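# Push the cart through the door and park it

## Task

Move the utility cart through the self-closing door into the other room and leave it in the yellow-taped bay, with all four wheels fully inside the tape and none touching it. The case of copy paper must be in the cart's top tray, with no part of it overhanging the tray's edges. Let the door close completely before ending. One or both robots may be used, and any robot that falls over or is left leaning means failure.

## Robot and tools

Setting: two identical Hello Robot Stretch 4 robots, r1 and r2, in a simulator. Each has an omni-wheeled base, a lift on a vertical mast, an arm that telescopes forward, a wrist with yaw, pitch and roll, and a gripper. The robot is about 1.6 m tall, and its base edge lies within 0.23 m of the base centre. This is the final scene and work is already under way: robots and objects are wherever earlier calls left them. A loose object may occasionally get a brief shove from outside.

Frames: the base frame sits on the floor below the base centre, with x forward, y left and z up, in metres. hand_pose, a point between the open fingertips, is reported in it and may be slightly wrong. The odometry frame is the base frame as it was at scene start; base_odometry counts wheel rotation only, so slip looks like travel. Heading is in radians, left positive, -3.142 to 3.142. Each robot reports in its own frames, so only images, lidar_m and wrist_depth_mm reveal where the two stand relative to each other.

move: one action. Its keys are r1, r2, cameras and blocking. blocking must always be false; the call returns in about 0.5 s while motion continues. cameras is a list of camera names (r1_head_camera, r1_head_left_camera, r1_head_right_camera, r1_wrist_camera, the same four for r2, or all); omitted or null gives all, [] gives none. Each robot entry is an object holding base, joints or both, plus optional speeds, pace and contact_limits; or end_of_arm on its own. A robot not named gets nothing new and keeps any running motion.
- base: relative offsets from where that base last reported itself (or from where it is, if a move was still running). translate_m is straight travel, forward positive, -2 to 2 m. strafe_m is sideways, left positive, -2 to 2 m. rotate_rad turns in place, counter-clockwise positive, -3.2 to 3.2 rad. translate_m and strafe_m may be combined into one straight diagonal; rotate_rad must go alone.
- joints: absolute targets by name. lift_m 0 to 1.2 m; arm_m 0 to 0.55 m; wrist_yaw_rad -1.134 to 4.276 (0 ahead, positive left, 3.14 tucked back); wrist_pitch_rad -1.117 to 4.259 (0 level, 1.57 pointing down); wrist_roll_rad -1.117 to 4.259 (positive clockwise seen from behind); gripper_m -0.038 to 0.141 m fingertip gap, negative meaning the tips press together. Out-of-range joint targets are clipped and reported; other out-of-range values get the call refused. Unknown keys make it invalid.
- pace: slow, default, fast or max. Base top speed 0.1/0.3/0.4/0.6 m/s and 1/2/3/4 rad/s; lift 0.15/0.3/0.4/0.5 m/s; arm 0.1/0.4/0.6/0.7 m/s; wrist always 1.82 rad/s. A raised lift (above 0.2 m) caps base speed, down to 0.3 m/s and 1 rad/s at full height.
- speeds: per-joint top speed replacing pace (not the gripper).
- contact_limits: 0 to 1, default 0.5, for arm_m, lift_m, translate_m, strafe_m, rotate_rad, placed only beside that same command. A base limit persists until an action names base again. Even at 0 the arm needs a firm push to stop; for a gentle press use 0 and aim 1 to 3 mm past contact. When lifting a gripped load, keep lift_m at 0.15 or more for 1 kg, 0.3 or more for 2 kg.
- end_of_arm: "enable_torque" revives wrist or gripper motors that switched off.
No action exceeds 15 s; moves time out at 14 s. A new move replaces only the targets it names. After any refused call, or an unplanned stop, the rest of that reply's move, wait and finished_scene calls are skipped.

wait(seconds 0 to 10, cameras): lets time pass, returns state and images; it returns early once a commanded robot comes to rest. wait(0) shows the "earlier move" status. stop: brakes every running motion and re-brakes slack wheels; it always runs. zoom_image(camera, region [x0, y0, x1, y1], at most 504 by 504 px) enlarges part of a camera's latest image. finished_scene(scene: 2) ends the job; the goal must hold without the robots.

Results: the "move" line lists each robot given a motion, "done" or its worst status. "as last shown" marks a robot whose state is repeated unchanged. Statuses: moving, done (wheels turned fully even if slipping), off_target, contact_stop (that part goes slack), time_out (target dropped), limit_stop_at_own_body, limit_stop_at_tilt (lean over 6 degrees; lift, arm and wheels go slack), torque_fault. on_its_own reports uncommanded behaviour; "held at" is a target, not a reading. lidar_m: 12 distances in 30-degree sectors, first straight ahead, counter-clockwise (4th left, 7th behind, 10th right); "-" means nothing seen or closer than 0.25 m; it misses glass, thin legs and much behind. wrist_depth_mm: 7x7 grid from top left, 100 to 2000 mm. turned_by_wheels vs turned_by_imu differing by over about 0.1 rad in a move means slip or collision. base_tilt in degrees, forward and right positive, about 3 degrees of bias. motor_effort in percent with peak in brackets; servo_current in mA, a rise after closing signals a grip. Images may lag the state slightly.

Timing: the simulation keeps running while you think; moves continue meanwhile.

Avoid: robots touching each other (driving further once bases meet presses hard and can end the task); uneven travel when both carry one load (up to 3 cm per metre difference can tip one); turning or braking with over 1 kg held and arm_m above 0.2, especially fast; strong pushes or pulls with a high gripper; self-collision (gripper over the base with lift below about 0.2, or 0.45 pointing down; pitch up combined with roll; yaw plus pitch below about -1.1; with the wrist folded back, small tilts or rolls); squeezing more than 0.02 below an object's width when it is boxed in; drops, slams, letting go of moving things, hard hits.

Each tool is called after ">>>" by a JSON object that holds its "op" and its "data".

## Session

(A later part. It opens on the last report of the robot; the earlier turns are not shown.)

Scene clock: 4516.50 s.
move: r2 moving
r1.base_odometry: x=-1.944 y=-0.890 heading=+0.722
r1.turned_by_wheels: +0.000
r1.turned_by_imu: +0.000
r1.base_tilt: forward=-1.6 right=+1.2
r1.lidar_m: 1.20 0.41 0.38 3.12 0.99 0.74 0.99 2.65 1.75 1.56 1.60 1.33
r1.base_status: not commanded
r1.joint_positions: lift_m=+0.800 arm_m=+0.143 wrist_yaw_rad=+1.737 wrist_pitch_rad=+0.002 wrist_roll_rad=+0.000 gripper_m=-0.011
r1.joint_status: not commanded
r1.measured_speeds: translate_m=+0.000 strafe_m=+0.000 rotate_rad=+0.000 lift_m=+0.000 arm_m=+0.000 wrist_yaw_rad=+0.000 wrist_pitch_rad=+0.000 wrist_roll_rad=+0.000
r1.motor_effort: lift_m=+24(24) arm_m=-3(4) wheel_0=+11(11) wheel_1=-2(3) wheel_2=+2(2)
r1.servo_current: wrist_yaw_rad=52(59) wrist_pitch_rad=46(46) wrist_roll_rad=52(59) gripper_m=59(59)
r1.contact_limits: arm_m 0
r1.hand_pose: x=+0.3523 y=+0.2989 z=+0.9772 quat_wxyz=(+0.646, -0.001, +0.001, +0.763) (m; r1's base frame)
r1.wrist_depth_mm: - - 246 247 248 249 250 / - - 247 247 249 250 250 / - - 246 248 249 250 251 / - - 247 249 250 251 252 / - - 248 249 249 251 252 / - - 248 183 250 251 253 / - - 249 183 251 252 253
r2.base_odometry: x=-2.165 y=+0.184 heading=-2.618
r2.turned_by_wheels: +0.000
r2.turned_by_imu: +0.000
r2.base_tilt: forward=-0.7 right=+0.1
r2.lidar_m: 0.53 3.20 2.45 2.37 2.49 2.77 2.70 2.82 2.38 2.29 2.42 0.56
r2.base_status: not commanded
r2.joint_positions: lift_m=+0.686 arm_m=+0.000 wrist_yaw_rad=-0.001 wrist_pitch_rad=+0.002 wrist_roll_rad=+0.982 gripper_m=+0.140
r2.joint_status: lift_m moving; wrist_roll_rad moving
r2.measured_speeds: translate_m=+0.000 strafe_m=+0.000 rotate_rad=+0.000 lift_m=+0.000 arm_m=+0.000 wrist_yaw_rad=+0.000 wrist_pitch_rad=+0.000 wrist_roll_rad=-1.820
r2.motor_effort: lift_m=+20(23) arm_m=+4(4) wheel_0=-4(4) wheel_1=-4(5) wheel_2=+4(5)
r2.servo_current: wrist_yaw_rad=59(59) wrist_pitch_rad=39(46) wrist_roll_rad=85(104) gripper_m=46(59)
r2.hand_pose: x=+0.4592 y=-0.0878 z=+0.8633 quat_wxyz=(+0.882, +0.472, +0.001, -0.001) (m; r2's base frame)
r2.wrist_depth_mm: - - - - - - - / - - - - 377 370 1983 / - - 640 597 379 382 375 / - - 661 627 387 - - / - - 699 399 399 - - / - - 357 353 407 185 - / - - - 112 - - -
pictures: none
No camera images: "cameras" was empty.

>>> {"op": "move", "data": {"r2": {"base": {"translate_m": 0.28}, "pace": "slow"}, "blocking": false, "cameras": []}}

>>> {"op": "wait", "data": {"seconds": 5, "cameras": ["r2_head_camera", "r2_wrist_camera"]}}

Scene clock: 4528.43 s.
earlier move: r2 done
move: r2 moving
r1.base_odometry: x=-1.944 y=-0.890 heading=+0.722
r1.turned_by_wheels: +0.000
r1.turned_by_imu: +0.000
r1.base_tilt: forward=-1.6 right=+1.3
r1.lidar_m: 1.19 0.41 0.38 3.13 0.99 0.74 1.06 2.69 1.75 1.57 1.61 1.31
r1.base_status: not commanded
r1.joint_positions: lift_m=+0.800 arm_m=+0.143 wrist_yaw_rad=+1.737 wrist_pitch_rad=+0.002 wrist_roll_rad=+0.000 gripper_m=-0.011
r1.joint_status: not commanded
r1.measured_speeds: translate_m=+0.000 strafe_m=+0.000 rotate_rad=+0.000 lift_m=+0.000 arm_m=+0.000 wrist_yaw_rad=+0.000 wrist_pitch_rad=+0.000 wrist_roll_rad=+0.000
r1.motor_effort: lift_m=+24(24) arm_m=-4(4) wheel_0=+11(11) wheel_1=-2(3) wheel_2=+2(2)
r1.servo_current: wrist_yaw_rad=52(65) wrist_pitch_rad=39(46) wrist_roll_rad=52(52) gripper_m=52(59)
r1.contact_limits: arm_m 0
r1.hand_pose: x=+0.3523 y=+0.2989 z=+0.9772 quat_wxyz=(+0.646, -0.001, +0.001, +0.763) (m; r1's base frame)
r1.wrist_depth_mm: - - 246 247 248 249 250 / - - 247 248 249 249 250 / - - 248 248 249 250 250 / - - 248 249 250 251 251 / - - 248 248 249 252 251 / - - 249 184 251 251 252 / - - 249 183 252 253 253
r2.base_odometry: x=-2.176 y=+0.178 heading=-2.618
r2.turned_by_wheels: +0.000
r2.turned_by_imu: +0.001
r2.base_tilt: forward=-0.7 right=+0.0
r2.lidar_m: 0.53 3.23 2.47 2.37 2.50 2.79 2.71 2.83 2.39 2.30 2.41 0.54
r2.base_status: translate_m moving
r2.joint_positions: lift_m=+0.686 arm_m=+0.000 wrist_yaw_rad=-0.001 wrist_pitch_rad=+0.002 wrist_roll_rad=+0.002 gripper_m=+0.140
r2.joint_status: all done
r2.measured_speeds: translate_m=+0.048 strafe_m=+0.000 rotate_rad=-0.002 lift_m=+0.000 arm_m=+0.000 wrist_yaw_rad=+0.000 wrist_pitch_rad=+0.000 wrist_roll_rad=+0.000
r2.motor_effort: lift_m=+21(21) arm_m=+4(4) wheel_0=+7(8) wheel_1=+7(7) wheel_2=-10(10)
r2.servo_current: wrist_yaw_rad=46(52) wrist_pitch_rad=46(46) wrist_roll_rad=46(59) gripper_m=52(52)
r2.hand_pose: x=+0.4592 y=-0.0878 z=+0.8633 quat_wxyz=(+1.000, +0.001, +0.001, -0.001) (m; r2's base frame)
r2.wrist_depth_mm: - - - - - - - / - - - - 1921 - - / - - - 634 585 1537 - / - - - 640 591 - - / - 364 351 342 330 310 301 / - 368 410 392 379 362 357 / 1983 452 1983 112 - 854 1756
pictures: none
No camera images: "cameras" was empty.

Scene clock: 4532.03 s.
earlier move: r2 done
r1.base_odometry: x=-1.944 y=-0.890 heading=+0.722
r1.turned_by_wheels: +0.000
r1.turned_by_imu: +0.000
r1.base_tilt: forward=-1.6 right=+1.3
r1.lidar_m: 1.19 0.40 0.40 3.13 0.74 0.54 0.78 2.64 1.73 1.56 1.60 1.30
r1.base_status: not commanded
r1.joint_positions: lift_m=+0.800 arm_m=+0.143 wrist_yaw_rad=+1.737 wrist_pitch_rad=+0.002 wrist_roll_rad=+0.000 gripper_m=-0.011
r1.joint_status: not commanded
r1.measured_speeds: translate_m=+0.000 strafe_m=+0.000 rotate_rad=+0.000 lift_m=+0.000 arm_m=+0.000 wrist_yaw_rad=+0.000 wrist_pitch_rad=+0.000 wrist_roll_rad=+0.000
r1.motor_effort: lift_m=+24(24) arm_m=-4(4) wheel_0=+11(11) wheel_1=-2(3) wheel_2=+2(2)
r1.servo_current: wrist_yaw_rad=59(72) wrist_pitch_rad=46(52) wrist_roll_rad=52(72) gripper_m=52(65)
r1.contact_limits: arm_m 0
r1.hand_pose: x=+0.3523 y=+0.2989 z=+0.9772 quat_wxyz=(+0.646, -0.001, +0.001, +0.763) (m; r1's base frame)
r1.wrist_depth_mm: - - 246 247 247 249 251 / - - 247 248 250 249 250 / - - 247 247 250 251 251 / - - 248 249 249 250 252 / - - 249 248 251 252 252 / - - 248 183 250 252 252 / - - 250 183 251 253 253
r2.base_odometry: x=-2.408 y=+0.044 heading=-2.618
r2.turned_by_wheels: +0.000
r2.turned_by_imu: +0.001
r2.base_tilt: forward=-0.7 right=+0.1
r2.lidar_m: 0.47 2.94 2.47 2.37 2.44 3.07 2.95 3.09 2.39 2.31 2.43 0.51
r2.base_status: done
r2.joint_positions: lift_m=+0.686 arm_m=+0.000 wrist_yaw_rad=-0.007 wrist_pitch_rad=+0.002 wrist_roll_rad=+0.002 gripper_m=+0.140
r2.joint_status: all done
r2.measured_speeds: translate_m=+0.000 strafe_m=+0.000 rotate_rad=+0.000 lift_m=+0.000 arm_m=+0.000 wrist_yaw_rad=+0.000 wrist_pitch_rad=+0.000 wrist_roll_rad=+0.000
r2.motor_effort: lift_m=+21(21) arm_m=+4(4) wheel_0=+2(12) wheel_1=+3(8) wheel_2=-6(19)
r2.servo_current: wrist_yaw_rad=65(85) wrist_pitch_rad=46(46) wrist_roll_rad=59(59) gripper_m=52(65)
r2.hand_pose: x=+0.4587 y=-0.0893 z=+0.8633 quat_wxyz=(+1.000, +0.001, +0.001, -0.003) (m; r2's base frame)
r2.wrist_depth_mm: - - - - - - - / - - - 585 530 492 - / - - - 569 530 492 - / - - - 569 530 492 - / - - 322 312 301 289 230 / - - 262 252 245 232 286 / 1983 1921 336 112 304 297 1205
wait: 3.60 of 5 s (r2 has come to rest)
pictures: r2_head_camera, r2_wrist_camera
Images, in order (width x height): r2_head_camera 420x560, r2_wrist_camera 616x392.

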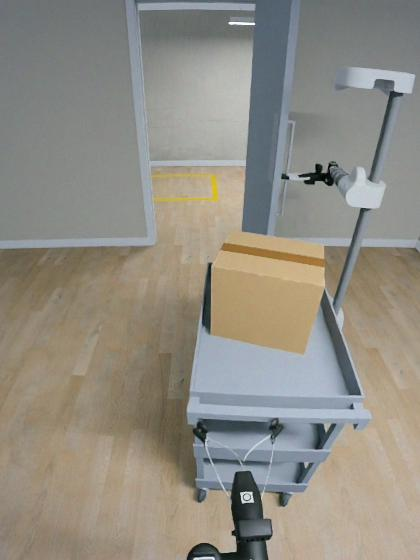

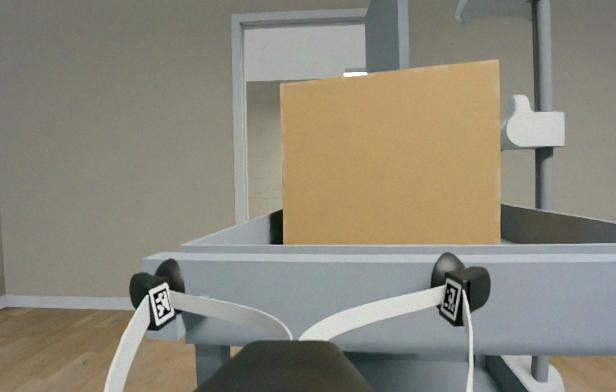

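>>> {"op": "wait", "data": {"seconds": 0, "cameras": ["r2_head_camera", "r2_head_right_camera", "r1_head_left_camera"]}}

Scene clock: 4556.27 s.
r1.base_odometry: x=-1.944 y=-0.890 heading=+0.722
r1.turned_by_wheels: +0.000
r1.turned_by_imu: +0.000
r1.base_tilt: forward=-1.6 right=+1.2
r1.lidar_m: 1.19 0.41 0.36 3.11 0.73 0.52 0.82 2.69 1.76 1.58 1.62 1.32
r1.base_status: not commanded
r1.joint_positions: lift_m=+0.800 arm_m=+0.143 wrist_yaw_rad=+1.737 wrist_pitch_rad=+0.002 wrist_roll_rad=+0.000 gripper_m=-0.011
r1.joint_status: not commanded
r1.measured_speeds: translate_m=+0.000 strafe_m=+0.000 rotate_rad=+0.000 lift_m=+0.000 arm_m=+0.000 wrist_yaw_rad=+0.000 wrist_pitch_rad=+0.000 wrist_roll_rad=+0.000
r1.motor_effort: lift_m=+24(24) arm_m=-4(4) wheel_0=+10(11) wheel_1=-2(3) wheel_2=+2(2)
r1.servo_current: wrist_yaw_rad=52(72) wrist_pitch_rad=39(52) wrist_roll_rad=46(72) gripper_m=59(65)
r1.contact_limits: arm_m 0
r1.hand_pose: x=+0.3523 y=+0.2989 z=+0.9772 quat_wxyz=(+0.646, -0.001, +0.001, +0.763) (m; r1's base frame)
r1.wrist_depth_mm: - - 246 247 248 249 250 / - - 246 248 248 250 251 / - - 248 247 249 250 251 / - - 247 248 250 250 251 / - - 248 249 251 251 252 / - - 249 183 251 251 252 / - - 250 183 251 252 253
r2.base_odometry: x=-2.408 y=+0.044 heading=-2.618
r2.turned_by_wheels: +0.000
r2.turned_by_imu: +0.000
r2.base_tilt: forward=-0.7 right=+0.1
r2.lidar_m: 0.46 2.92 2.46 2.39 2.47 3.05 2.96 3.09 2.37 2.32 2.42 0.49
r2.base_status: done
r2.joint_positions: lift_m=+0.686 arm_m=+0.000 wrist_yaw_rad=-0.007 wrist_pitch_rad=+0.002 wrist_roll_rad=+0.002 gripper_m=+0.140
r2.joint_status: all done
r2.measured_speeds: translate_m=+0.000 strafe_m=+0.000 rotate_rad=+0.000 lift_m=+0.000 arm_m=+0.000 wrist_yaw_rad=+0.000 wrist_pitch_rad=+0.000 wrist_roll_rad=+0.000
r2.motor_effort: lift_m=+21(21) arm_m=+4(4) wheel_0=+3(12) wheel_1=+3(8) wheel_2=-6(19)
r2.servo_current: wrist_yaw_rad=46(85) wrist_pitch_rad=46(46) wrist_roll_rad=46(59) gripper_m=52(65)
r2.hand_pose: x=+0.4587 y=-0.0893 z=+0.8633 quat_wxyz=(+1.000, +0.001, +0.001, -0.003) (m; r2's base frame)
r2.wrist_depth_mm: - - - - - - - / - - - 585 525 496 - / - - - 574 521 496 - / - - - 574 525 496 - / - - 320 310 303 290 230 / - - 262 251 245 234 286 / - 1863 336 112 303 297 1229
pictures: r1_head_left_camera, r2_head_camera, r2_head_right_camera
Images, in order (width x height): r1_head_left_camera 420x672, r2_head_camera 420x560, r2_head_right_camera 420x672.

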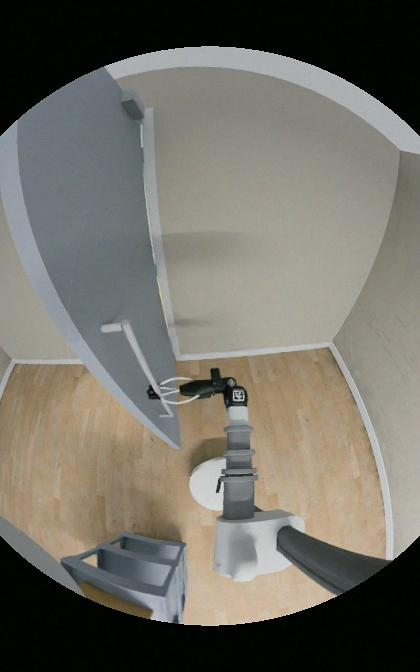

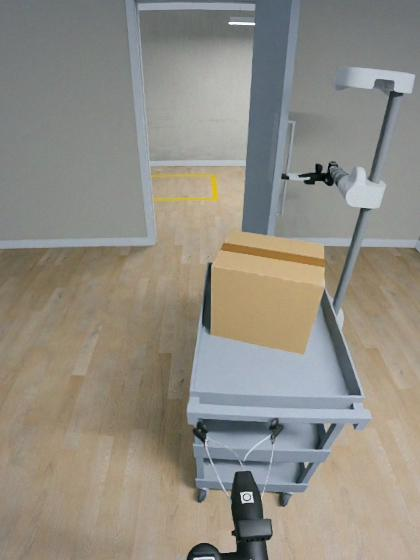

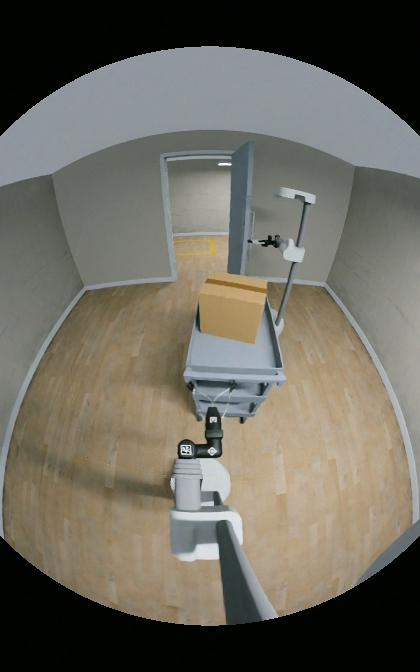

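>>> {"op": "move", "data": {"r2": {"base": {"translate_m": -0.12}}, "blocking": false, "cameras": []}}

>>> {"op": "wait", "data": {"seconds": 3, "cameras": []}}

>>> {"op": "move", "data": {"r2": {"base": {"strafe_m": -0.21}}, "blocking": false, "cameras": []}}

>>> {"op": "wait", "data": {"seconds": 3, "cameras": []}}

>>> {"op": "move", "data": {"r2": {"base": {"rotate_rad": 0.15}}, "blocking": false, "cameras": []}}

>>> {"op": "wait", "data": {"seconds": 3, "cameras": ["r2_head_camera", "r2_wrist_camera"]}}

Scene clock: 4597.77 s.
move: r2 moving
r1.base_odometry: x=-1.944 y=-0.890 heading=+0.722
r1.turned_by_wheels: +0.000
r1.turned_by_imu: +0.000
r1.base_tilt: forward=-1.5 right=+1.2
r1.lidar_m: 1.19 0.41 0.38 3.12 0.74 0.51 0.81 2.69 1.76 1.56 1.58 1.31
r1.base_status: not commanded
r1.joint_positions: lift_m=+0.800 arm_m=+0.143 wrist_yaw_rad=+1.737 wrist_pitch_rad=+0.002 wrist_roll_rad=+0.000 gripper_m=-0.011
r1.joint_status: not commanded
r1.measured_speeds: translate_m=+0.000 strafe_m=+0.000 rotate_rad=+0.000 lift_m=+0.000 arm_m=+0.000 wrist_yaw_rad=+0.000 wrist_pitch_rad=+0.000 wrist_roll_rad=+0.000
r1.motor_effort: lift_m=+24(24) arm_m=-3(4) wheel_0=+11(11) wheel_1=-2(3) wheel_2=+2(2)
r1.servo_current: wrist_yaw_rad=65(65) wrist_pitch_rad=46(46) wrist_roll_rad=46(52) gripper_m=59(65)
r1.contact_limits: arm_m 0
r1.hand_pose: x=+0.3523 y=+0.2989 z=+0.9772 quat_wxyz=(+0.646, -0.001, +0.001, +0.763) (m; r1's base frame)
r1.wrist_depth_mm: - - 246 247 248 249 250 / - - 247 247 248 250 251 / - - 247 248 250 250 250 / - - 248 249 250 251 251 / - - 248 249 250 251 251 / - - 248 183 250 251 252 / - - 250 183 251 252 253
r2.base_odometry: x=-2.381 y=+0.060 heading=-2.619
r2.turned_by_wheels: +0.000
r2.turned_by_imu: +0.000
r2.base_tilt: forward=-0.7 right=+0.1
r2.lidar_m: 0.48 2.96 2.47 2.38 2.50 3.03 2.95 3.09 2.39 2.30 2.44 0.54
r2.base_status: translate_m moving
r2.joint_positions: lift_m=+0.686 arm_m=+0.000 wrist_yaw_rad=-0.003 wrist_pitch_rad=+0.002 wrist_roll_rad=+0.002 gripper_m=+0.140
r2.joint_status: not commanded
r2.measured_speeds: translate_m=-0.121 strafe_m=+0.000 rotate_rad=+0.000 lift_m=+0.000 arm_m=+0.000 wrist_yaw_rad=+0.000 wrist_pitch_rad=+0.000 wrist_roll_rad=+0.000
r2.motor_effort: lift_m=+21(21) arm_m=+4(4) wheel_0=-9(10) wheel_1=-9(9) wheel_2=+13(13)
r2.servo_current: wrist_yaw_rad=52(65) wrist_pitch_rad=39(46) wrist_roll_rad=52(52) gripper_m=46(59)
r2.hand_pose: x=+0.4590 y=-0.0883 z=+0.8633 quat_wxyz=(+1.000, +0.001, +0.001, -0.001) (m; r2's base frame)
r2.wrist_depth_mm: - - - - - - - / - - - - 564 525 - / - - - 597 554 517 - / - - - 615 554 521 - / - - 296 283 281 270 256 / - - 319 283 327 312 310 / 1983 1863 1983 112 - - 1661
pictures: none
No camera images: "cameras" was empty.

Scene clock: 4598.93 s.
earlier move: r2 done
r1.base_odometry: x=-1.944 y=-0.890 heading=+0.722
r1.turned_by_wheels: +0.000
r1.turned_by_imu: +0.000
r1.base_tilt: forward=-1.5 right=+1.2
r1.lidar_m: 1.19 0.42 0.40 3.10 0.71 0.54 0.79 2.64 1.76 1.58 1.60 1.31
r1.base_status: not commanded
r1.joint_positions: lift_m=+0.800 arm_m=+0.143 wrist_yaw_rad=+1.737 wrist_pitch_rad=+0.002 wrist_roll_rad=+0.000 gripper_m=-0.011
r1.joint_status: not commanded
r1.measured_speeds: translate_m=+0.000 strafe_m=+0.000 rotate_rad=+0.000 lift_m=+0.000 arm_m=+0.000 wrist_yaw_rad=+0.000 wrist_pitch_rad=+0.000 wrist_roll_rad=+0.000
r1.motor_effort: lift_m=+24(24) arm_m=-4(4) wheel_0=+10(11) wheel_1=-2(3) wheel_2=+2(2)
r1.servo_current: wrist_yaw_rad=52(65) wrist_pitch_rad=39(52) wrist_roll_rad=52(85) gripper_m=59(65)
r1.contact_limits: arm_m 0
r1.hand_pose: x=+0.3523 y=+0.2989 z=+0.9772 quat_wxyz=(+0.646, -0.001, +0.001, +0.763) (m; r1's base frame)
r1.wrist_depth_mm: - - 245 248 248 249 249 / - - 247 248 249 250 250 / - - 247 248 248 250 251 / - - 248 249 249 250 251 / - - 249 249 250 251 252 / - - 249 184 250 251 252 / - - 249 183 251 252 253
r2.base_odometry: x=-2.304 y=+0.104 heading=-2.619
r2.turned_by_wheels: +0.000
r2.turned_by_imu: +0.000
r2.base_tilt: forward=-0.7 right=+0.1
r2.lidar_m: 0.55 3.06 2.47 2.38 2.49 2.95 2.84 3.01 2.38 2.30 2.41 0.59
r2.base_status: done
r2.joint_positions: lift_m=+0.686 arm_m=+0.000 wrist_yaw_rad=-0.003 wrist_pitch_rad=+0.002 wrist_roll_rad=+0.002 gripper_m=+0.140
r2.joint_status: not commanded
r2.measured_speeds: translate_m=+0.000 strafe_m=+0.000 rotate_rad=+0.000 lift_m=+0.000 arm_m=+0.000 wrist_yaw_rad=+0.000 wrist_pitch_rad=+0.000 wrist_roll_rad=+0.000
r2.motor_effort: lift_m=+21(21) arm_m=+4(4) wheel_0=-2(10) wheel_1=-3(10) wheel_2=+4(13)
r2.servo_current: wrist_yaw_rad=52(65) wrist_pitch_rad=39(46) wrist_roll_rad=52(59) gripper_m=52(59)
r2.hand_pose: x=+0.4590 y=-0.0882 z=+0.8633 quat_wxyz=(+1.000, +0.001, +0.001, -0.001) (m; r2's base frame)
r2.wrist_depth_mm: - - - - - - - / - - - - - - - / - - - 699 647 1255 - / - - - 707 640 1366 - / - - 442 430 415 349 392 / - - 387 430 418 204 399 / - 1863 1863 112 - - 1756
wait: 1.17 of 3 s (r2 has come to rest)
pictures: none
No camera images: "cameras" was empty.

Scene clock: 4599.43 s.
move: r2 moving
r1.base_odometry: x=-1.944 y=-0.890 heading=+0.722
r1.turned_by_wheels: +0.000
r1.turned_by_imu: +0.000
r1.base_tilt: forward=-1.6 right=+1.3
r1.lidar_m: 1.19 0.42 0.39 3.13 0.74 0.53 0.79 2.67 1.74 1.58 1.61 1.31
r1.base_status: not commanded
r1.joint_positions: lift_m=+0.800 arm_m=+0.143 wrist_yaw_rad=+1.737 wrist_pitch_rad=+0.002 wrist_roll_rad=+0.000 gripper_m=-0.011
r1.joint_status: not commanded
r1.measured_speeds: translate_m=+0.000 strafe_m=+0.000 rotate_rad=+0.000 lift_m=+0.000 arm_m=+0.000 wrist_yaw_rad=+0.000 wrist_pitch_rad=+0.000 wrist_roll_rad=+0.000
r1.motor_effort: lift_m=+24(24) arm_m=-3(4) wheel_0=+11(11) wheel_1=-2(2) wheel_2=+2(2)
r1.servo_current: wrist_yaw_rad=46(65) wrist_pitch_rad=39(46) wrist_roll_rad=46(59) gripper_m=59(59)
r1.contact_limits: arm_m 0
r1.hand_pose: x=+0.3523 y=+0.2989 z=+0.9772 quat_wxyz=(+0.646, -0.001, +0.001, +0.763) (m; r1's base frame)
r1.wrist_depth_mm: - - 247 247 248 250 249 / - - 246 248 249 249 251 / - - 247 248 249 251 250 / - - 248 249 250 250 251 / - - 248 249 250 251 251 / - - 248 184 250 251 252 / - - 249 183 251 252 252
r2.base_odometry: x=-2.322 y=+0.135 heading=-2.619
r2.turned_by_wheels: +0.000
r2.turned_by_imu: +0.000
r2.base_tilt: forward=-0.7 right=+0.0
r2.lidar_m: 0.56 3.04 2.49 2.42 2.55 2.95 2.86 2.98 2.35 2.27 2.39 0.57
r2.base_status: strafe_m moving
r2.joint_positions: lift_m=+0.686 arm_m=+0.000 wrist_yaw_rad=-0.003 wrist_pitch_rad=+0.002 wrist_roll_rad=+0.002 gripper_m=+0.140
r2.joint_status: not commanded
r2.measured_speeds: translate_m=+0.000 strafe_m=-0.140 rotate_rad=+0.000 lift_m=+0.000 arm_m=+0.000 wrist_yaw_rad=+0.000 wrist_pitch_rad=+0.000 wrist_roll_rad=+0.000
r2.motor_effort: lift_m=+21(21) arm_m=+4(4) wheel_0=+14(14) wheel_1=-11(11) wheel_2=+0(3)
r2.servo_current: wrist_yaw_rad=46(59) wrist_pitch_rad=46(46) wrist_roll_rad=59(59) gripper_m=46(52)
r2.hand_pose: x=+0.4590 y=-0.0882 z=+0.8633 quat_wxyz=(+1.000, +0.001, +0.001, -0.001) (m; r2's base frame)
r2.wrist_depth_mm: - - - - - - - / - - - - - - - / - - - 683 627 1336 - / - - - 699 627 - - / - - 410 424 410 347 384 / - - 410 427 413 392 394 / - 1921 1808 112 - - 1756
pictures: none
No camera images: "cameras" was empty.

Scene clock: 4600.93 s.
earlier move: r2 done
r1.base_odometry: x=-1.944 y=-0.890 heading=+0.722
r1.turned_by_wheels: +0.000
r1.turned_by_imu: +0.000
r1.base_tilt: forward=-1.6 right=+1.2
r1.lidar_m: 1.20 0.39 0.37 3.13 0.72 0.55 0.80 2.66 1.74 1.57 1.61 1.32
r1.base_status: not commanded
r1.joint_positions: lift_m=+0.800 arm_m=+0.143 wrist_yaw_rad=+1.737 wrist_pitch_rad=+0.002 wrist_roll_rad=+0.000 gripper_m=-0.011
r1.joint_status: not commanded
r1.measured_speeds: translate_m=+0.000 strafe_m=+0.000 rotate_rad=+0.000 lift_m=+0.000 arm_m=+0.000 wrist_yaw_rad=+0.000 wrist_pitch_rad=+0.000 wrist_roll_rad=+0.000
r1.motor_effort: lift_m=+24(24) arm_m=-3(4) wheel_0=+11(11) wheel_1=-2(3) wheel_2=+2(2)
r1.servo_current: wrist_yaw_rad=26(72) wrist_pitch_rad=46(46) wrist_roll_rad=46(65) gripper_m=52(65)
r1.contact_limits: arm_m 0
r1.hand_pose: x=+0.3523 y=+0.2989 z=+0.9772 quat_wxyz=(+0.646, -0.001, +0.001, +0.763) (m; r1's base frame)
r1.wrist_depth_mm: - - 246 247 248 249 251 / - - 247 248 248 249 250 / - - 247 248 249 250 251 / - - 248 248 250 251 251 / - - 248 249 251 251 252 / - - 248 184 250 252 252 / - - 249 183 251 252 253
r2.base_odometry: x=-2.409 y=+0.286 heading=-2.618
r2.turned_by_wheels: +0.000
r2.turned_by_imu: +0.000
r2.base_tilt: forward=-0.7 right=+0.1
r2.lidar_m: 0.54 0.61 2.66 2.58 2.68 2.97 2.87 2.90 2.16 2.09 2.23 0.58
r2.base_status: done
r2.joint_positions: lift_m=+0.686 arm_m=+0.000 wrist_yaw_rad=-0.003 wrist_pitch_rad=+0.002 wrist_roll_rad=+0.002 gripper_m=+0.140
r2.joint_status: not commanded
r2.measured_speeds: translate_m=+0.000 strafe_m=+0.000 rotate_rad=+0.000 lift_m=+0.000 arm_m=+0.000 wrist_yaw_rad=+0.000 wrist_pitch_rad=+0.000 wrist_roll_rad=+0.000
r2.motor_effort: lift_m=+21(21) arm_m=+4(4) wheel_0=+2(14) wheel_1=-1(12) wheel_2=+0(3)
r2.servo_current: wrist_yaw_rad=39(59) wrist_pitch_rad=33(46) wrist_roll_rad=46(59) gripper_m=52(59)
r2.hand_pose: x=+0.4590 y=-0.0882 z=+0.8633 quat_wxyz=(+1.000, +0.001, +0.001, -0.001) (m; r2's base frame)
r2.wrist_depth_mm: - - - - - - - / - - - - - - - / - - 683 627 - - - / - - 676 627 - - - / 392 373 364 351 336 - - / - 442 418 407 397 203 - / 1863 1708 917 112 - 1756 1921
wait: 1.50 of 3 s (r2 has come to rest)
pictures: none
No camera images: "cameras" was empty.

Scene clock: 4601.43 s.
move: r2 moving
r1.base_odometry: x=-1.944 y=-0.890 heading=+0.722
r1.turned_by_wheels: +0.000
r1.turned_by_imu: +0.000
r1.base_tilt: forward=-1.6 right=+1.3
r1.lidar_m: 1.17 0.40 0.40 3.12 0.73 0.52 0.78 2.70 1.70 1.54 1.59 1.29
r1.base_status: not commanded
r1.joint_positions: lift_m=+0.800 arm_m=+0.143 wrist_yaw_rad=+1.737 wrist_pitch_rad=+0.002 wrist_roll_rad=+0.000 gripper_m=-0.011
r1.joint_status: not commanded
r1.measured_speeds: translate_m=+0.000 strafe_m=+0.000 rotate_rad=+0.000 lift_m=+0.000 arm_m=+0.000 wrist_yaw_rad=+0.000 wrist_pitch_rad=+0.000 wrist_roll_rad=+0.000
r1.motor_effort: lift_m=+24(24) arm_m=-3(4) wheel_0=+10(11) wheel_1=-2(3) wheel_2=+2(2)
r1.servo_current: wrist_yaw_rad=39(72) wrist_pitch_rad=39(46) wrist_roll_rad=65(65) gripper_m=52(65)
r1.contact_limits: arm_m 0
r1.hand_pose: x=+0.3523 y=+0.2989 z=+0.9772 quat_wxyz=(+0.646, -0.001, +0.001, +0.763) (m; r1's base frame)
r1.wrist_depth_mm: - - 246 247 248 248 250 / - - 247 248 248 250 250 / - - 247 248 249 250 251 / - - 248 249 249 251 251 / - - 248 249 251 251 252 / - - 247 184 251 251 252 / - - 249 183 250 253 253
r2.base_odometry: x=-2.409 y=+0.286 heading=-2.471
r2.turned_by_wheels: +0.147
r2.turned_by_imu: +0.144
r2.base_tilt: forward=-0.7 right=+0.1
r2.lidar_m: 0.54 3.20 2.61 2.59 2.88 2.88 2.84 2.60 2.10 2.09 2.33 0.56
r2.base_status: rotate_rad moving
r2.joint_positions: lift_m=+0.686 arm_m=+0.000 wrist_yaw_rad=-0.002 wrist_pitch_rad=+0.002 wrist_roll_rad=+0.002 gripper_m=+0.140
r2.joint_status: not commanded
r2.measured_speeds: translate_m=+0.001 strafe_m=+0.000 rotate_rad=+0.123 lift_m=+0.000 arm_m=+0.000 wrist_yaw_rad=+0.000 wrist_pitch_rad=+0.000 wrist_roll_rad=+0.000
r2.motor_effort: lift_m=+21(21) arm_m=+4(4) wheel_0=-1(8) wheel_1=-4(9) wheel_2=-6(10)
r2.servo_current: wrist_yaw_rad=46(59) wrist_pitch_rad=39(46) wrist_roll_rad=46(59) gripper_m=46(59)
r2.hand_pose: x=+0.4591 y=-0.0881 z=+0.8633 quat_wxyz=(+1.000, +0.001, +0.001, -0.001) (m; r2's base frame)
r2.wrist_depth_mm: - - - - - - - / - - - - 676 - - / - - - 668 597 - - / - - - 668 603 - - / - 424 433 359 336 310 1182 / - - 433 407 384 351 - / 1983 1921 1983 112 - - 1808
pictures: none
No camera images: "cameras" was empty.

Scene clock: 4601.77 s.
earlier move: r2 done
r1.base_odometry: x=-1.944 y=-0.890 heading=+0.722
r1.turned_by_wheels: +0.000
r1.turned_by_imu: +0.000
r1.base_tilt: forward=-1.6 right=+1.3
r1.lidar_m: 1.21 0.42 0.38 3.13 0.72 0.53 0.77 2.64 1.73 1.56 1.58 1.30
r1.base_status: not commanded
r1.joint_positions: lift_m=+0.800 arm_m=+0.143 wrist_yaw_rad=+1.737 wrist_pitch_rad=+0.002 wrist_roll_rad=+0.000 gripper_m=-0.011
r1.joint_status: not commanded
r1.measured_speeds: translate_m=+0.000 strafe_m=+0.000 rotate_rad=+0.000 lift_m=+0.000 arm_m=+0.000 wrist_yaw_rad=+0.000 wrist_pitch_rad=+0.000 wrist_roll_rad=+0.000
r1.motor_effort: lift_m=+24(24) arm_m=-3(4) wheel_0=+11(11) wheel_1=-2(3) wheel_2=+2(2)
r1.servo_current: wrist_yaw_rad=46(72) wrist_pitch_rad=46(46) wrist_roll_rad=46(65) gripper_m=52(65)
r1.contact_limits: arm_m 0
r1.hand_pose: x=+0.3523 y=+0.2989 z=+0.9772 quat_wxyz=(+0.646, -0.001, +0.001, +0.763) (m; r1's base frame)
r1.wrist_depth_mm: - - 246 247 248 249 250 / - - 247 248 248 249 250 / - - 247 249 249 250 251 / - - 248 249 250 251 251 / - - 249 248 250 252 252 / - - 248 184 250 252 252 / - - 250 183 251 252 253
r2.base_odometry: x=-2.409 y=+0.286 heading=-2.469
r2.turned_by_wheels: +0.002
r2.turned_by_imu: +0.002
r2.base_tilt: forward=-0.7 right=+0.0
r2.lidar_m: 0.54 3.20 2.60 2.60 2.87 2.88 2.85 2.59 2.12 2.11 2.33 0.55
r2.base_status: done
r2.joint_positions: lift_m=+0.686 arm_m=+0.000 wrist_yaw_rad=-0.002 wrist_pitch_rad=+0.002 wrist_roll_rad=+0.002 gripper_m=+0.140
r2.joint_status: not commanded
r2.measured_speeds: translate_m=+0.000 strafe_m=+0.000 rotate_rad=+0.000 lift_m=+0.000 arm_m=+0.000 wrist_yaw_rad=+0.000 wrist_pitch_rad=+0.000 wrist_roll_rad=+0.000
r2.motor_effort: lift_m=+21(21) arm_m=+4(4) wheel_0=-2(8) wheel_1=-2(9) wheel_2=-4(10)
r2.servo_current: wrist_yaw_rad=39(59) wrist_pitch_rad=39(46) wrist_roll_rad=46(59) gripper_m=52(59)
r2.hand_pose: x=+0.4591 y=-0.0881 z=+0.8633 quat_wxyz=(+1.000, +0.001, +0.001, -0.001) (m; r2's base frame)
r2.wrist_depth_mm: - - - - - - - / - - - - 640 - - / - - - 668 597 - - / - - - 676 597 - - / - 418 430 355 334 312 307 / - - 436 410 384 349 347 / 1983 1921 1921 112 - - 1756
wait: 0.33 of 3 s (r2 has come to rest)
pictures: r2_head_camera, r2_wrist_camera
Images, in order (width x height): r2_head_camera 420x560, r2_wrist_camera 616x392.

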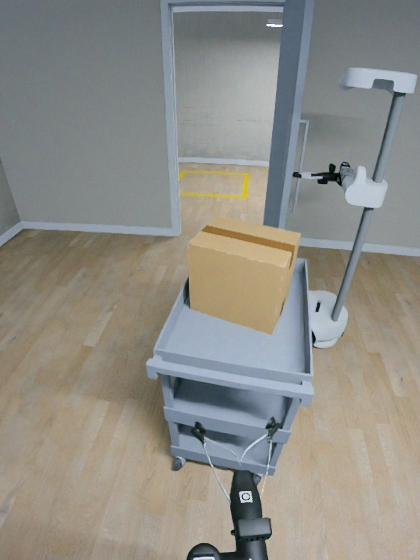

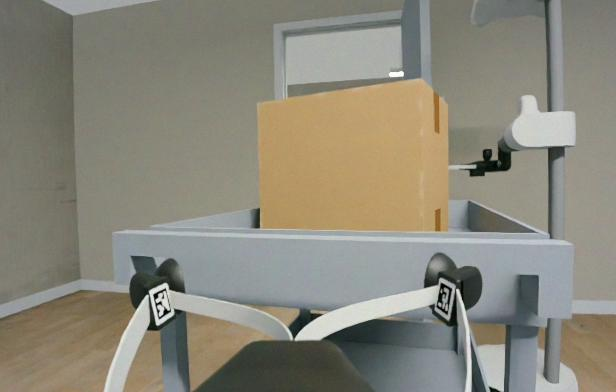

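>>> {"op": "move", "data": {"r2": {"joints": {"wrist_roll_rad": 1.57, "lift_m": 0.684}}, "blocking": false, "cameras": []}}

>>> {"op": "wait", "data": {"seconds": 2, "cameras": []}}

>>> {"op": "move", "data": {"r2": {"base": {"translate_m": 0.13}, "pace": "slow"}, "blocking": false, "cameras": []}}

>>> {"op": "wait", "data": {"seconds": 3, "cameras": ["r2_head_camera", "r2_wrist_camera"]}}

Scene clock: 4633.70 s.
move: r2 moving
r1.base_odometry: x=-1.944 y=-0.890 heading=+0.722
r1.turned_by_wheels: +0.000
r1.turned_by_imu: +0.000
r1.base_tilt: forward=-1.6 right=+1.2
r1.lidar_m: 1.18 0.40 0.36 3.10 0.74 0.53 0.78 2.64 1.77 1.58 1.60 1.30
r1.base_status: not commanded
r1.joint_positions: lift_m=+0.800 arm_m=+0.143 wrist_yaw_rad=+1.737 wrist_pitch_rad=+0.002 wrist_roll_rad=+0.000 gripper_m=-0.011
r1.joint_status: not commanded
r1.measured_speeds: translate_m=+0.000 strafe_m=+0.000 rotate_rad=+0.000 lift_m=+0.000 arm_m=+0.000 wrist_yaw_rad=+0.000 wrist_pitch_rad=+0.000 wrist_roll_rad=+0.000
r1.motor_effort: lift_m=+24(24) arm_m=-3(4) wheel_0=+10(11) wheel_1=-2(3) wheel_2=+2(2)
r1.servo_current: wrist_yaw_rad=65(65) wrist_pitch_rad=39(46) wrist_roll_rad=33(59) gripper_m=59(59)
r1.contact_limits: arm_m 0
r1.hand_pose: x=+0.3523 y=+0.2989 z=+0.9772 quat_wxyz=(+0.646, -0.001, +0.001, +0.763) (m; r1's base frame)
r1.wrist_depth_mm: - - 246 247 248 249 249 / - - 246 248 249 249 250 / - - 248 248 249 249 251 / - - 247 249 249 250 251 / - - 248 249 250 251 252 / - - 248 184 250 252 252 / - - 249 183 250 251 253
r2.base_odometry: x=-2.409 y=+0.286 heading=-2.469
r2.turned_by_wheels: +0.000
r2.turned_by_imu: +0.000
r2.base_tilt: forward=-0.7 right=+0.1
r2.lidar_m: 0.56 3.20 2.61 2.59 2.85 2.87 2.87 2.59 2.11 2.10 2.33 0.55
r2.base_status: not commanded
r2.joint_positions: lift_m=+0.684 arm_m=+0.000 wrist_yaw_rad=-0.002 wrist_pitch_rad=+0.002 wrist_roll_rad=+0.588 gripper_m=+0.140
r2.joint_status: lift_m moving; wrist_roll_rad moving
r2.measured_speeds: translate_m=+0.000 strafe_m=+0.000 rotate_rad=+0.000 lift_m=+0.000 arm_m=+0.000 wrist_yaw_rad=+0.000 wrist_pitch_rad=+0.000 wrist_roll_rad=+1.820
r2.motor_effort: lift_m=+12(21) arm_m=+4(4) wheel_0=-2(3) wheel_1=-3(3) wheel_2=-4(5)
r2.servo_current: wrist_yaw_rad=46(52) wrist_pitch_rad=39(46) wrist_roll_rad=46(104) gripper_m=52(52)
r2.hand_pose: x=+0.4591 y=-0.0881 z=+0.8619 quat_wxyz=(+0.957, +0.290, +0.001, -0.001) (m; r2's base frame)
r2.wrist_depth_mm: - - - - - 1205 - / - - - 597 - - - / - - - 627 597 297 - / - - - 661 332 359 355 / - - - 366 392 375 357 / - - 379 415 201 185 - / - - 473 112 - - -
pictures: none
No camera images: "cameras" was empty.

Scene clock: 4634.70 s.
earlier move: r2 done
r1.base_odometry: x=-1.944 y=-0.890 heading=+0.722
r1.turned_by_wheels: +0.000
r1.turned_by_imu: +0.000
r1.base_tilt: forward=-1.6 right=+1.2
r1.lidar_m: 1.19 0.39 0.38 3.13 0.74 0.54 0.76 2.68 1.76 1.55 1.62 1.32
r1.base_status: not commanded
r1.joint_positions: lift_m=+0.800 arm_m=+0.143 wrist_yaw_rad=+1.737 wrist_pitch_rad=+0.002 wrist_roll_rad=+0.000 gripper_m=-0.011
r1.joint_status: not commanded
r1.measured_speeds: translate_m=+0.000 strafe_m=+0.000 rotate_rad=+0.000 lift_m=+0.000 arm_m=+0.000 wrist_yaw_rad=+0.000 wrist_pitch_rad=+0.000 wrist_roll_rad=+0.000
r1.motor_effort: lift_m=+24(24) arm_m=-3(4) wheel_0=+10(11) wheel_1=-2(3) wheel_2=+2(2)
r1.servo_current: wrist_yaw_rad=52(65) wrist_pitch_rad=46(52) wrist_roll_rad=65(65) gripper_m=52(59)
r1.contact_limits: arm_m 0
r1.hand_pose: x=+0.3523 y=+0.2989 z=+0.9772 quat_wxyz=(+0.646, -0.001, +0.001, +0.763) (m; r1's base frame)
r1.wrist_depth_mm: - - 247 248 248 249 250 / - - 246 247 248 250 251 / - - 247 249 249 250 251 / - - 247 248 249 250 252 / - - 249 249 250 252 252 / - - 248 183 250 252 252 / - - 249 183 251 252 253
r2.base_odometry: x=-2.409 y=+0.286 heading=-2.469
r2.turned_by_wheels: +0.000
r2.turned_by_imu: +0.000
r2.base_tilt: forward=-0.6 right=+0.0
r2.lidar_m: 0.53 3.18 2.59 2.60 2.87 2.84 2.85 2.59 2.11 2.10 2.34 0.54
r2.base_status: not commanded
r2.joint_positions: lift_m=+0.684 arm_m=+0.000 wrist_yaw_rad=-0.002 wrist_pitch_rad=+0.002 wrist_roll_rad=+1.568 gripper_m=+0.140
r2.joint_status: all done
r2.measured_speeds: translate_m=+0.000 strafe_m=+0.000 rotate_rad=+0.000 lift_m=+0.000 arm_m=+0.000 wrist_yaw_rad=+0.000 wrist_pitch_rad=+0.000 wrist_roll_rad=+0.000
r2.motor_effort: lift_m=+14(21) arm_m=+4(4) wheel_0=-2(3) wheel_1=-2(3) wheel_2=-4(5)
r2.servo_current: wrist_yaw_rad=39(59) wrist_pitch_rad=46(46) wrist_roll_rad=52(104) gripper_m=46(59)
r2.hand_pose: x=+0.4591 y=-0.0881 z=+0.8619 quat_wxyz=(+0.708, +0.706, +0.000, -0.002) (m; r2's base frame)
r2.wrist_depth_mm: - - - 297 355 359 362 / - - - 366 368 - - / - - 591 382 991 - - / - - 634 397 1025 - - / - - 699 415 - 854 - / - - - 362 433 621 - / - - - 112 - 569 480
wait: 1.00 of 2 s (r2 has come to rest)
pictures: none
No camera images: "cameras" was empty.

Scene clock: 4635.20 s.
move: r2 moving
r1.base_odometry: x=-1.944 y=-0.890 heading=+0.722
r1.turned_by_wheels: +0.000
r1.turned_by_imu: +0.000
r1.base_tilt: forward=-1.6 right=+1.2
r1.lidar_m: 1.16 0.41 0.36 3.12 0.73 0.52 0.81 2.67 1.75 1.58 1.61 1.29
r1.base_status: not commanded
r1.joint_positions: lift_m=+0.800 arm_m=+0.143 wrist_yaw_rad=+1.737 wrist_pitch_rad=+0.002 wrist_roll_rad=+0.000 gripper_m=-0.011
r1.joint_status: not commanded
r1.measured_speeds: translate_m=+0.000 strafe_m=+0.000 rotate_rad=+0.000 lift_m=+0.000 arm_m=+0.000 wrist_yaw_rad=+0.000 wrist_pitch_rad=+0.000 wrist_roll_rad=+0.000
r1.motor_effort: lift_m=+24(24) arm_m=-3(4) wheel_0=+10(11) wheel_1=-2(3) wheel_2=+2(2)
r1.servo_current: wrist_yaw_rad=65(65) wrist_pitch_rad=39(52) wrist_roll_rad=39(65) gripper_m=59(59)
r1.contact_limits: arm_m 0
r1.hand_pose: x=+0.3523 y=+0.2989 z=+0.9772 quat_wxyz=(+0.646, -0.001, +0.001, +0.763) (m; r1's base frame)
r1.wrist_depth_mm: - - 246 247 248 248 250 / - - 247 247 249 249 251 / - - 247 248 248 251 251 / - - 248 249 250 251 251 / - - 248 249 251 251 252 / - - 249 183 250 251 253 / - - 249 183 251 252 253
r2.base_odometry: x=-2.418 y=+0.278 heading=-2.469
r2.turned_by_wheels: +0.000
r2.turned_by_imu: +0.000
r2.base_tilt: forward=-0.7 right=+0.1
r2.lidar_m: 0.54 3.21 2.61 2.60 2.87 2.88 2.87 2.59 2.13 2.09 2.35 0.54
r2.base_status: translate_m moving
r2.joint_positions: lift_m=+0.684 arm_m=+0.000 wrist_yaw_rad=-0.002 wrist_pitch_rad=+0.002 wrist_roll_rad=+1.568 gripper_m=+0.140
r2.joint_status: not commanded
r2.measured_speeds: translate_m=+0.048 strafe_m=+0.000 rotate_rad=-0.001 lift_m=+0.000 arm_m=+0.000 wrist_yaw_rad=+0.000 wrist_pitch_rad=+0.000 wrist_roll_rad=+0.000
r2.motor_effort: lift_m=+14(14) arm_m=+4(4) wheel_0=+5(8) wheel_1=+5(6) wheel_2=-11(11)
r2.servo_current: wrist_yaw_rad=46(59) wrist_pitch_rad=46(46) wrist_roll_rad=46(52) gripper_m=52(52)
r2.hand_pose: x=+0.4591 y=-0.0881 z=+0.8619 quat_wxyz=(+0.708, +0.706, +0.000, -0.002) (m; r2's base frame)
r2.wrist_depth_mm: - - - 290 347 347 343 / - - - 351 359 - - / - - 580 366 976 - - / - - 634 384 991 - - / - - 699 402 - 866 - / - - - 353 418 647 - / - - - 112 - 1576 477
pictures: none
No camera images: "cameras" was empty.

Scene clock: 4637.27 s.
earlier move: r2 done
r1.base_odometry: x=-1.944 y=-0.890 heading=+0.722
r1.turned_by_wheels: +0.000
r1.turned_by_imu: +0.000
r1.base_tilt: forward=-1.6 right=+1.2
r1.lidar_m: 1.21 0.40 0.37 3.13 0.71 0.52 0.76 2.68 1.75 1.55 1.61 1.32
r1.base_status: not commanded
r1.joint_positions: lift_m=+0.800 arm_m=+0.143 wrist_yaw_rad=+1.737 wrist_pitch_rad=+0.002 wrist_roll_rad=+0.000 gripper_m=-0.011
r1.joint_status: not commanded
r1.measured_speeds: translate_m=+0.000 strafe_m=+0.000 rotate_rad=+0.000 lift_m=+0.000 arm_m=+0.000 wrist_yaw_rad=+0.000 wrist_pitch_rad=+0.000 wrist_roll_rad=+0.000
r1.motor_effort: lift_m=+24(24) arm_m=-4(4) wheel_0=+11(11) wheel_1=-3(3) wheel_2=+2(2)
r1.servo_current: wrist_yaw_rad=52(72) wrist_pitch_rad=39(52) wrist_roll_rad=52(65) gripper_m=59(65)
r1.contact_limits: arm_m 0
r1.hand_pose: x=+0.3523 y=+0.2989 z=+0.9772 quat_wxyz=(+0.646, -0.001, +0.001, +0.763) (m; r1's base frame)
r1.wrist_depth_mm: - - 246 248 248 248 249 / - - 247 248 249 250 250 / - - 248 248 248 250 251 / - - 247 248 250 251 252 / - - 248 249 250 251 252 / - - 249 183 250 251 252 / - - 249 183 251 252 253
r2.base_odometry: x=-2.510 y=+0.205 heading=-2.469
r2.turned_by_wheels: +0.000
r2.turned_by_imu: +0.001
r2.base_tilt: forward=-0.6 right=+0.1
r2.lidar_m: 0.45 0.53 2.58 2.55 2.87 3.00 2.97 2.59 2.13 2.11 2.38 0.43
r2.base_status: done
r2.joint_positions: lift_m=+0.684 arm_m=+0.000 wrist_yaw_rad=-0.002 wrist_pitch_rad=+0.002 wrist_roll_rad=+1.568 gripper_m=+0.140
r2.joint_status: not commanded
r2.measured_speeds: translate_m=+0.000 strafe_m=+0.000 rotate_rad=+0.000 lift_m=+0.000 arm_m=+0.000 wrist_yaw_rad=+0.000 wrist_pitch_rad=+0.000 wrist_roll_rad=+0.000
r2.motor_effort: lift_m=+14(14) arm_m=+4(4) wheel_0=+5(9) wheel_1=+5(8) wheel_2=-6(11)
r2.servo_current: wrist_yaw_rad=39(59) wrist_pitch_rad=39(46) wrist_roll_rad=33(59) gripper_m=52(59)
r2.hand_pose: x=+0.4591 y=-0.0881 z=+0.8619 quat_wxyz=(+0.708, +0.706, +0.000, -0.002) (m; r2's base frame)
r2.wrist_depth_mm: - - - 181 236 - - / - - 517 189 246 - - / - - 469 197 256 - - / - - 512 207 267 - - / - - 559 278 279 798 - / - - 585 222 287 544 564 / - - - 112 - 1983 488
wait: 2.07 of 3 s (r2 has come to rest)
pictures: r2_head_camera, r2_wrist_camera
Images, in order (width x height): r2_head_camera 420x560, r2_wrist_camera 616x392.

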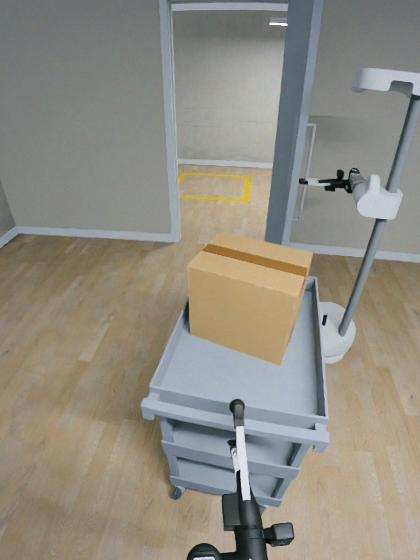

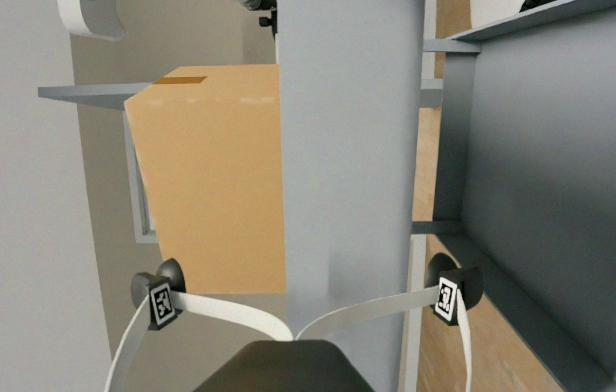

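>>> {"op": "move", "data": {"r2": {"base": {"translate_m": 0.032}, "pace": "slow"}, "blocking": false, "cameras": []}}

>>> {"op": "wait", "data": {"seconds": 2, "cameras": []}}

>>> {"op": "move", "data": {"r2": {"joints": {"gripper_m": -0.03}}, "blocking": false, "cameras": []}}

>>> {"op": "wait", "data": {"seconds": 3, "cameras": ["r2_wrist_camera", "r2_head_camera"]}}

Scene clock: 4645.77 s.
move: r2 moving
r1.base_odometry: x=-1.944 y=-0.890 heading=+0.722
r1.turned_by_wheels: +0.000
r1.turned_by_imu: +0.000
r1.base_tilt: forward=-1.6 right=+1.2
r1.lidar_m: 1.18 0.41 0.39 3.13 0.72 0.51 0.80 2.67 1.73 1.58 1.59 1.34
r1.base_status: not commanded
r1.joint_positions: lift_m=+0.800 arm_m=+0.143 wrist_yaw_rad=+1.737 wrist_pitch_rad=+0.002 wrist_roll_rad=+0.000 gripper_m=-0.011
r1.joint_status: not commanded
r1.measured_speeds: translate_m=+0.000 strafe_m=+0.000 rotate_rad=+0.000 lift_m=+0.000 arm_m=+0.000 wrist_yaw_rad=+0.000 wrist_pitch_rad=+0.000 wrist_roll_rad=+0.000
r1.motor_effort: lift_m=+24(24) arm_m=-4(4) wheel_0=+11(11) wheel_1=-2(3) wheel_2=+2(2)
r1.servo_current: wrist_yaw_rad=52(59) wrist_pitch_rad=46(46) wrist_roll_rad=59(65) gripper_m=52(65)
r1.contact_limits: arm_m 0
r1.hand_pose: x=+0.3523 y=+0.2989 z=+0.9772 quat_wxyz=(+0.646, -0.001, +0.001, +0.763) (m; r1's base frame)
r1.wrist_depth_mm: - - 247 247 248 250 250 / - - 247 248 249 249 250 / - - 247 248 250 250 251 / - - 248 249 250 250 251 / - - 248 249 251 252 252 / - - 248 184 250 252 253 / - - 248 183 251 253 254
r2.base_odometry: x=-2.520 y=+0.197 heading=-2.469
r2.turned_by_wheels: +0.000
r2.turned_by_imu: +0.001
r2.base_tilt: forward=-0.7 right=+0.1
r2.lidar_m: 0.41 0.49 2.58 2.57 2.85 3.02 2.97 2.63 2.16 2.08 2.37 0.41
r2.base_status: translate_m moving
r2.joint_positions: lift_m=+0.684 arm_m=+0.000 wrist_yaw_rad=-0.002 wrist_pitch_rad=+0.002 wrist_roll_rad=+1.568 gripper_m=+0.140
r2.joint_status: not commanded
r2.measured_speeds: translate_m=+0.049 strafe_m=+0.000 rotate_rad=-0.002 lift_m=+0.000 arm_m=+0.000 wrist_yaw_rad=+0.000 wrist_pitch_rad=+0.000 wrist_roll_rad=+0.000
r2.motor_effort: lift_m=+14(14) arm_m=+4(4) wheel_0=+7(13) wheel_1=+6(8) wheel_2=-10(10)
r2.servo_current: wrist_yaw_rad=39(46) wrist_pitch_rad=46(46) wrist_roll_rad=52(59) gripper_m=52(59)
r2.hand_pose: x=+0.4591 y=-0.0881 z=+0.8619 quat_wxyz=(+0.708, +0.706, +0.000, -0.002) (m; r2's base frame)
r2.wrist_depth_mm: - - - 171 225 - - / - - 496 177 236 - - / - 473 459 188 245 - - / - - 496 196 255 - - / - - 544 205 267 741 - / - - 574 209 274 559 564 / - - - 112 - 1921 484
pictures: none
No camera images: "cameras" was empty.

Scene clock: 4646.67 s.
earlier move: r2 done
r1.base_odometry: x=-1.944 y=-0.890 heading=+0.722
r1.turned_by_wheels: +0.000
r1.turned_by_imu: +0.000
r1.base_tilt: forward=-1.6 right=+1.2
r1.lidar_m: 1.20 0.40 0.35 3.09 0.73 0.55 0.79 2.67 1.75 1.59 1.59 1.32
r1.base_status: not commanded
r1.joint_positions: lift_m=+0.800 arm_m=+0.143 wrist_yaw_rad=+1.737 wrist_pitch_rad=+0.002 wrist_roll_rad=+0.000 gripper_m=-0.011
r1.joint_status: not commanded
r1.measured_speeds: translate_m=+0.000 strafe_m=+0.000 rotate_rad=+0.000 lift_m=+0.000 arm_m=+0.000 wrist_yaw_rad=+0.000 wrist_pitch_rad=+0.000 wrist_roll_rad=+0.000
r1.motor_effort: lift_m=+24(24) arm_m=-4(4) wheel_0=+10(11) wheel_1=-2(3) wheel_2=+2(2)
r1.servo_current: wrist_yaw_rad=46(65) wrist_pitch_rad=46(46) wrist_roll_rad=39(65) gripper_m=59(65)
r1.contact_limits: arm_m 0
r1.hand_pose: x=+0.3523 y=+0.2989 z=+0.9772 quat_wxyz=(+0.646, -0.001, +0.001, +0.763) (m; r1's base frame)
r1.wrist_depth_mm: - - 246 247 248 249 249 / - - 248 248 249 250 251 / - - 247 247 249 250 250 / - - 247 248 249 250 251 / - - 249 248 251 251 252 / - - 249 184 250 252 252 / - - 250 183 251 252 253
r2.base_odometry: x=-2.535 y=+0.185 heading=-2.468
r2.turned_by_wheels: +0.000
r2.turned_by_imu: +0.000
r2.base_tilt: forward=-0.7 right=+0.0
r2.lidar_m: 0.41 0.49 2.59 2.58 2.86 3.02 2.98 2.60 2.15 2.13 2.38 0.40
r2.base_status: done
r2.joint_positions: lift_m=+0.684 arm_m=+0.000 wrist_yaw_rad=-0.002 wrist_pitch_rad=+0.002 wrist_roll_rad=+1.568 gripper_m=+0.140
r2.joint_status: not commanded
r2.measured_speeds: translate_m=+0.000 strafe_m=+0.000 rotate_rad=+0.000 lift_m=+0.000 arm_m=+0.000 wrist_yaw_rad=+0.000 wrist_pitch_rad=+0.000 wrist_roll_rad=+0.000
r2.motor_effort: lift_m=+14(14) arm_m=+4(4) wheel_0=+5(13) wheel_1=+5(8) wheel_2=-5(10)
r2.servo_current: wrist_yaw_rad=33(59) wrist_pitch_rad=46(46) wrist_roll_rad=52(65) gripper_m=52(59)
r2.hand_pose: x=+0.4591 y=-0.0881 z=+0.8619 quat_wxyz=(+0.708, +0.706, +0.000, -0.002) (m; r2's base frame)
r2.wrist_depth_mm: - - - 153 208 - - / - 525 449 160 216 - - / - 442 436 167 225 - - / - - 477 174 236 - - / - - 517 185 246 691 - / - - 549 187 253 554 549 / - - - 112 - 1921 488
wait: 0.90 of 2 s (r2 has come to rest)
pictures: none
No camera images: "cameras" was empty.

Scene clock: 4647.17 s.
move: r2 moving
r1.base_odometry: x=-1.944 y=-0.890 heading=+0.722
r1.turned_by_wheels: +0.000
r1.turned_by_imu: +0.000
r1.base_tilt: forward=-1.6 right=+1.2
r1.lidar_m: 1.20 0.39 0.38 3.12 0.74 0.50 0.78 2.66 1.75 1.57 1.59 1.32
r1.base_status: not commanded
r1.joint_positions: lift_m=+0.800 arm_m=+0.143 wrist_yaw_rad=+1.737 wrist_pitch_rad=+0.002 wrist_roll_rad=+0.000 gripper_m=-0.011
r1.joint_status: not commanded
r1.measured_speeds: translate_m=+0.000 strafe_m=+0.000 rotate_rad=+0.000 lift_m=+0.000 arm_m=+0.000 wrist_yaw_rad=+0.000 wrist_pitch_rad=+0.000 wrist_roll_rad=+0.000
r1.motor_effort: lift_m=+24(24) arm_m=-4(4) wheel_0=+10(11) wheel_1=-2(3) wheel_2=+2(2)
r1.servo_current: wrist_yaw_rad=52(59) wrist_pitch_rad=33(46) wrist_roll_rad=52(65) gripper_m=59(59)
r1.contact_limits: arm_m 0
r1.hand_pose: x=+0.3523 y=+0.2989 z=+0.9772 quat_wxyz=(+0.646, -0.001, +0.001, +0.763) (m; r1's base frame)
r1.wrist_depth_mm: - - 247 248 248 249 250 / - - 247 248 249 250 251 / - - 248 249 249 250 251 / - - 248 249 249 250 252 / - - 248 249 250 251 252 / - - 248 183 250 252 252 / - - 249 183 251 252 253
r2.base_odometry: x=-2.535 y=+0.185 heading=-2.468
r2.turned_by_wheels: +0.000
r2.turned_by_imu: +0.000
r2.base_tilt: forward=-0.7 right=+0.1
r2.lidar_m: 0.40 0.49 2.57 2.56 2.87 3.03 3.00 2.62 2.14 2.14 2.38 0.41
r2.base_status: not commanded
r2.joint_positions: lift_m=+0.684 arm_m=+0.000 wrist_yaw_rad=-0.002 wrist_pitch_rad=+0.002 wrist_roll_rad=+1.568 gripper_m=+0.128
r2.joint_status: gripper_m moving
r2.measured_speeds: translate_m=+0.000 strafe_m=+0.000 rotate_rad=+0.000 lift_m=+0.000 arm_m=+0.000 wrist_yaw_rad=+0.000 wrist_pitch_rad=+0.000 wrist_roll_rad=+0.000
r2.motor_effort: lift_m=+14(14) arm_m=+4(4) wheel_0=+5(5) wheel_1=+5(6) wheel_2=-6(6)
r2.servo_current: wrist_yaw_rad=46(52) wrist_pitch_rad=46(46) wrist_roll_rad=52(52) gripper_m=98(111)
r2.hand_pose: x=+0.4591 y=-0.0881 z=+0.8619 quat_wxyz=(+0.708, +0.706, +0.000, -0.002) (m; r2's base frame)
r2.wrist_depth_mm: - - - 153 208 - - / - 521 449 161 216 - - / - 445 436 167 225 - - / - - 473 175 236 - - / - - 521 183 246 691 - / - - 217 187 254 530 544 / - - - 112 - 1983 496
pictures: none
No camera images: "cameras" was empty.

Scene clock: 4649.17 s.
earlier move: r2 done
r1.base_odometry: x=-1.944 y=-0.890 heading=+0.722
r1.turned_by_wheels: +0.000
r1.turned_by_imu: +0.000
r1.base_tilt: forward=-1.6 right=+1.2
r1.lidar_m: 1.17 0.42 0.39 3.12 0.77 0.54 0.82 2.69 1.75 1.58 1.62 1.32
r1.base_status: not commanded
r1.joint_positions: lift_m=+0.800 arm_m=+0.143 wrist_yaw_rad=+1.737 wrist_pitch_rad=+0.002 wrist_roll_rad=+0.000 gripper_m=-0.011
r1.joint_status: not commanded
r1.measured_speeds: translate_m=+0.000 strafe_m=+0.000 rotate_rad=+0.000 lift_m=+0.000 arm_m=+0.000 wrist_yaw_rad=+0.000 wrist_pitch_rad=+0.000 wrist_roll_rad=+0.000
r1.motor_effort: lift_m=+24(24) arm_m=-4(4) wheel_0=+10(11) wheel_1=-2(3) wheel_2=+2(2)
r1.servo_current: wrist_yaw_rad=65(65) wrist_pitch_rad=39(46) wrist_roll_rad=33(72) gripper_m=52(65)
r1.contact_limits: arm_m 0
r1.hand_pose: x=+0.3523 y=+0.2989 z=+0.9772 quat_wxyz=(+0.646, -0.001, +0.001, +0.763) (m; r1's base frame)
r1.wrist_depth_mm: - - 246 247 247 249 250 / - - 247 248 249 250 250 / - - 247 248 249 250 251 / - - 248 249 249 250 251 / - - 248 249 250 251 252 / - - 249 184 250 252 252 / - - 250 183 251 252 253
r2.base_odometry: x=-2.535 y=+0.185 heading=-2.468
r2.turned_by_wheels: +0.000
r2.turned_by_imu: +0.000
r2.base_tilt: forward=-0.7 right=+0.1
r2.lidar_m: 0.41 0.51 2.58 2.55 2.86 3.03 2.99 2.65 2.15 2.12 2.39 0.40
r2.base_status: not commanded
r2.joint_positions: lift_m=+0.684 arm_m=+0.000 wrist_yaw_rad=+0.001 wrist_pitch_rad=+0.002 wrist_roll_rad=+1.568 gripper_m=-0.028
r2.joint_status: all done
r2.measured_speeds: translate_m=+0.000 strafe_m=+0.000 rotate_rad=+0.000 lift_m=+0.000 arm_m=+0.000 wrist_yaw_rad=+0.000 wrist_pitch_rad=+0.000 wrist_roll_rad=+0.000
r2.motor_effort: lift_m=+14(14) arm_m=+4(4) wheel_0=+4(5) wheel_1=+4(6) wheel_2=-2(6)
r2.servo_current: wrist_yaw_rad=52(59) wrist_pitch_rad=39(46) wrist_roll_rad=39(65) gripper_m=130(286)
r2.hand_pose: x=+0.4594 y=-0.0871 z=+0.8619 quat_wxyz=(+0.708, +0.706, +0.001, +0.000) (m; r2's base frame)
r2.wrist_depth_mm: - - - 143 198 - - / - 492 421 150 206 - - / - 433 430 158 215 - - / - 484 466 221 226 - - / - - 508 172 236 768 - / - - 185 180 179 1576 539 / - - - 112 - 1808 488
wait: 2.00 of 3 s (r2 has come to rest)
pictures: r2_head_camera, r2_wrist_camera
Images, in order (width x height): r2_head_camera 420x560, r2_wrist_camera 616x392.

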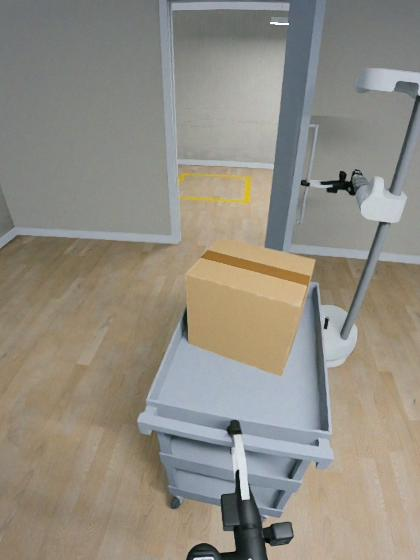

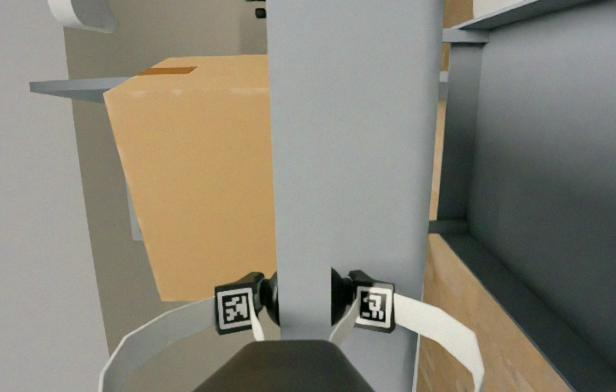

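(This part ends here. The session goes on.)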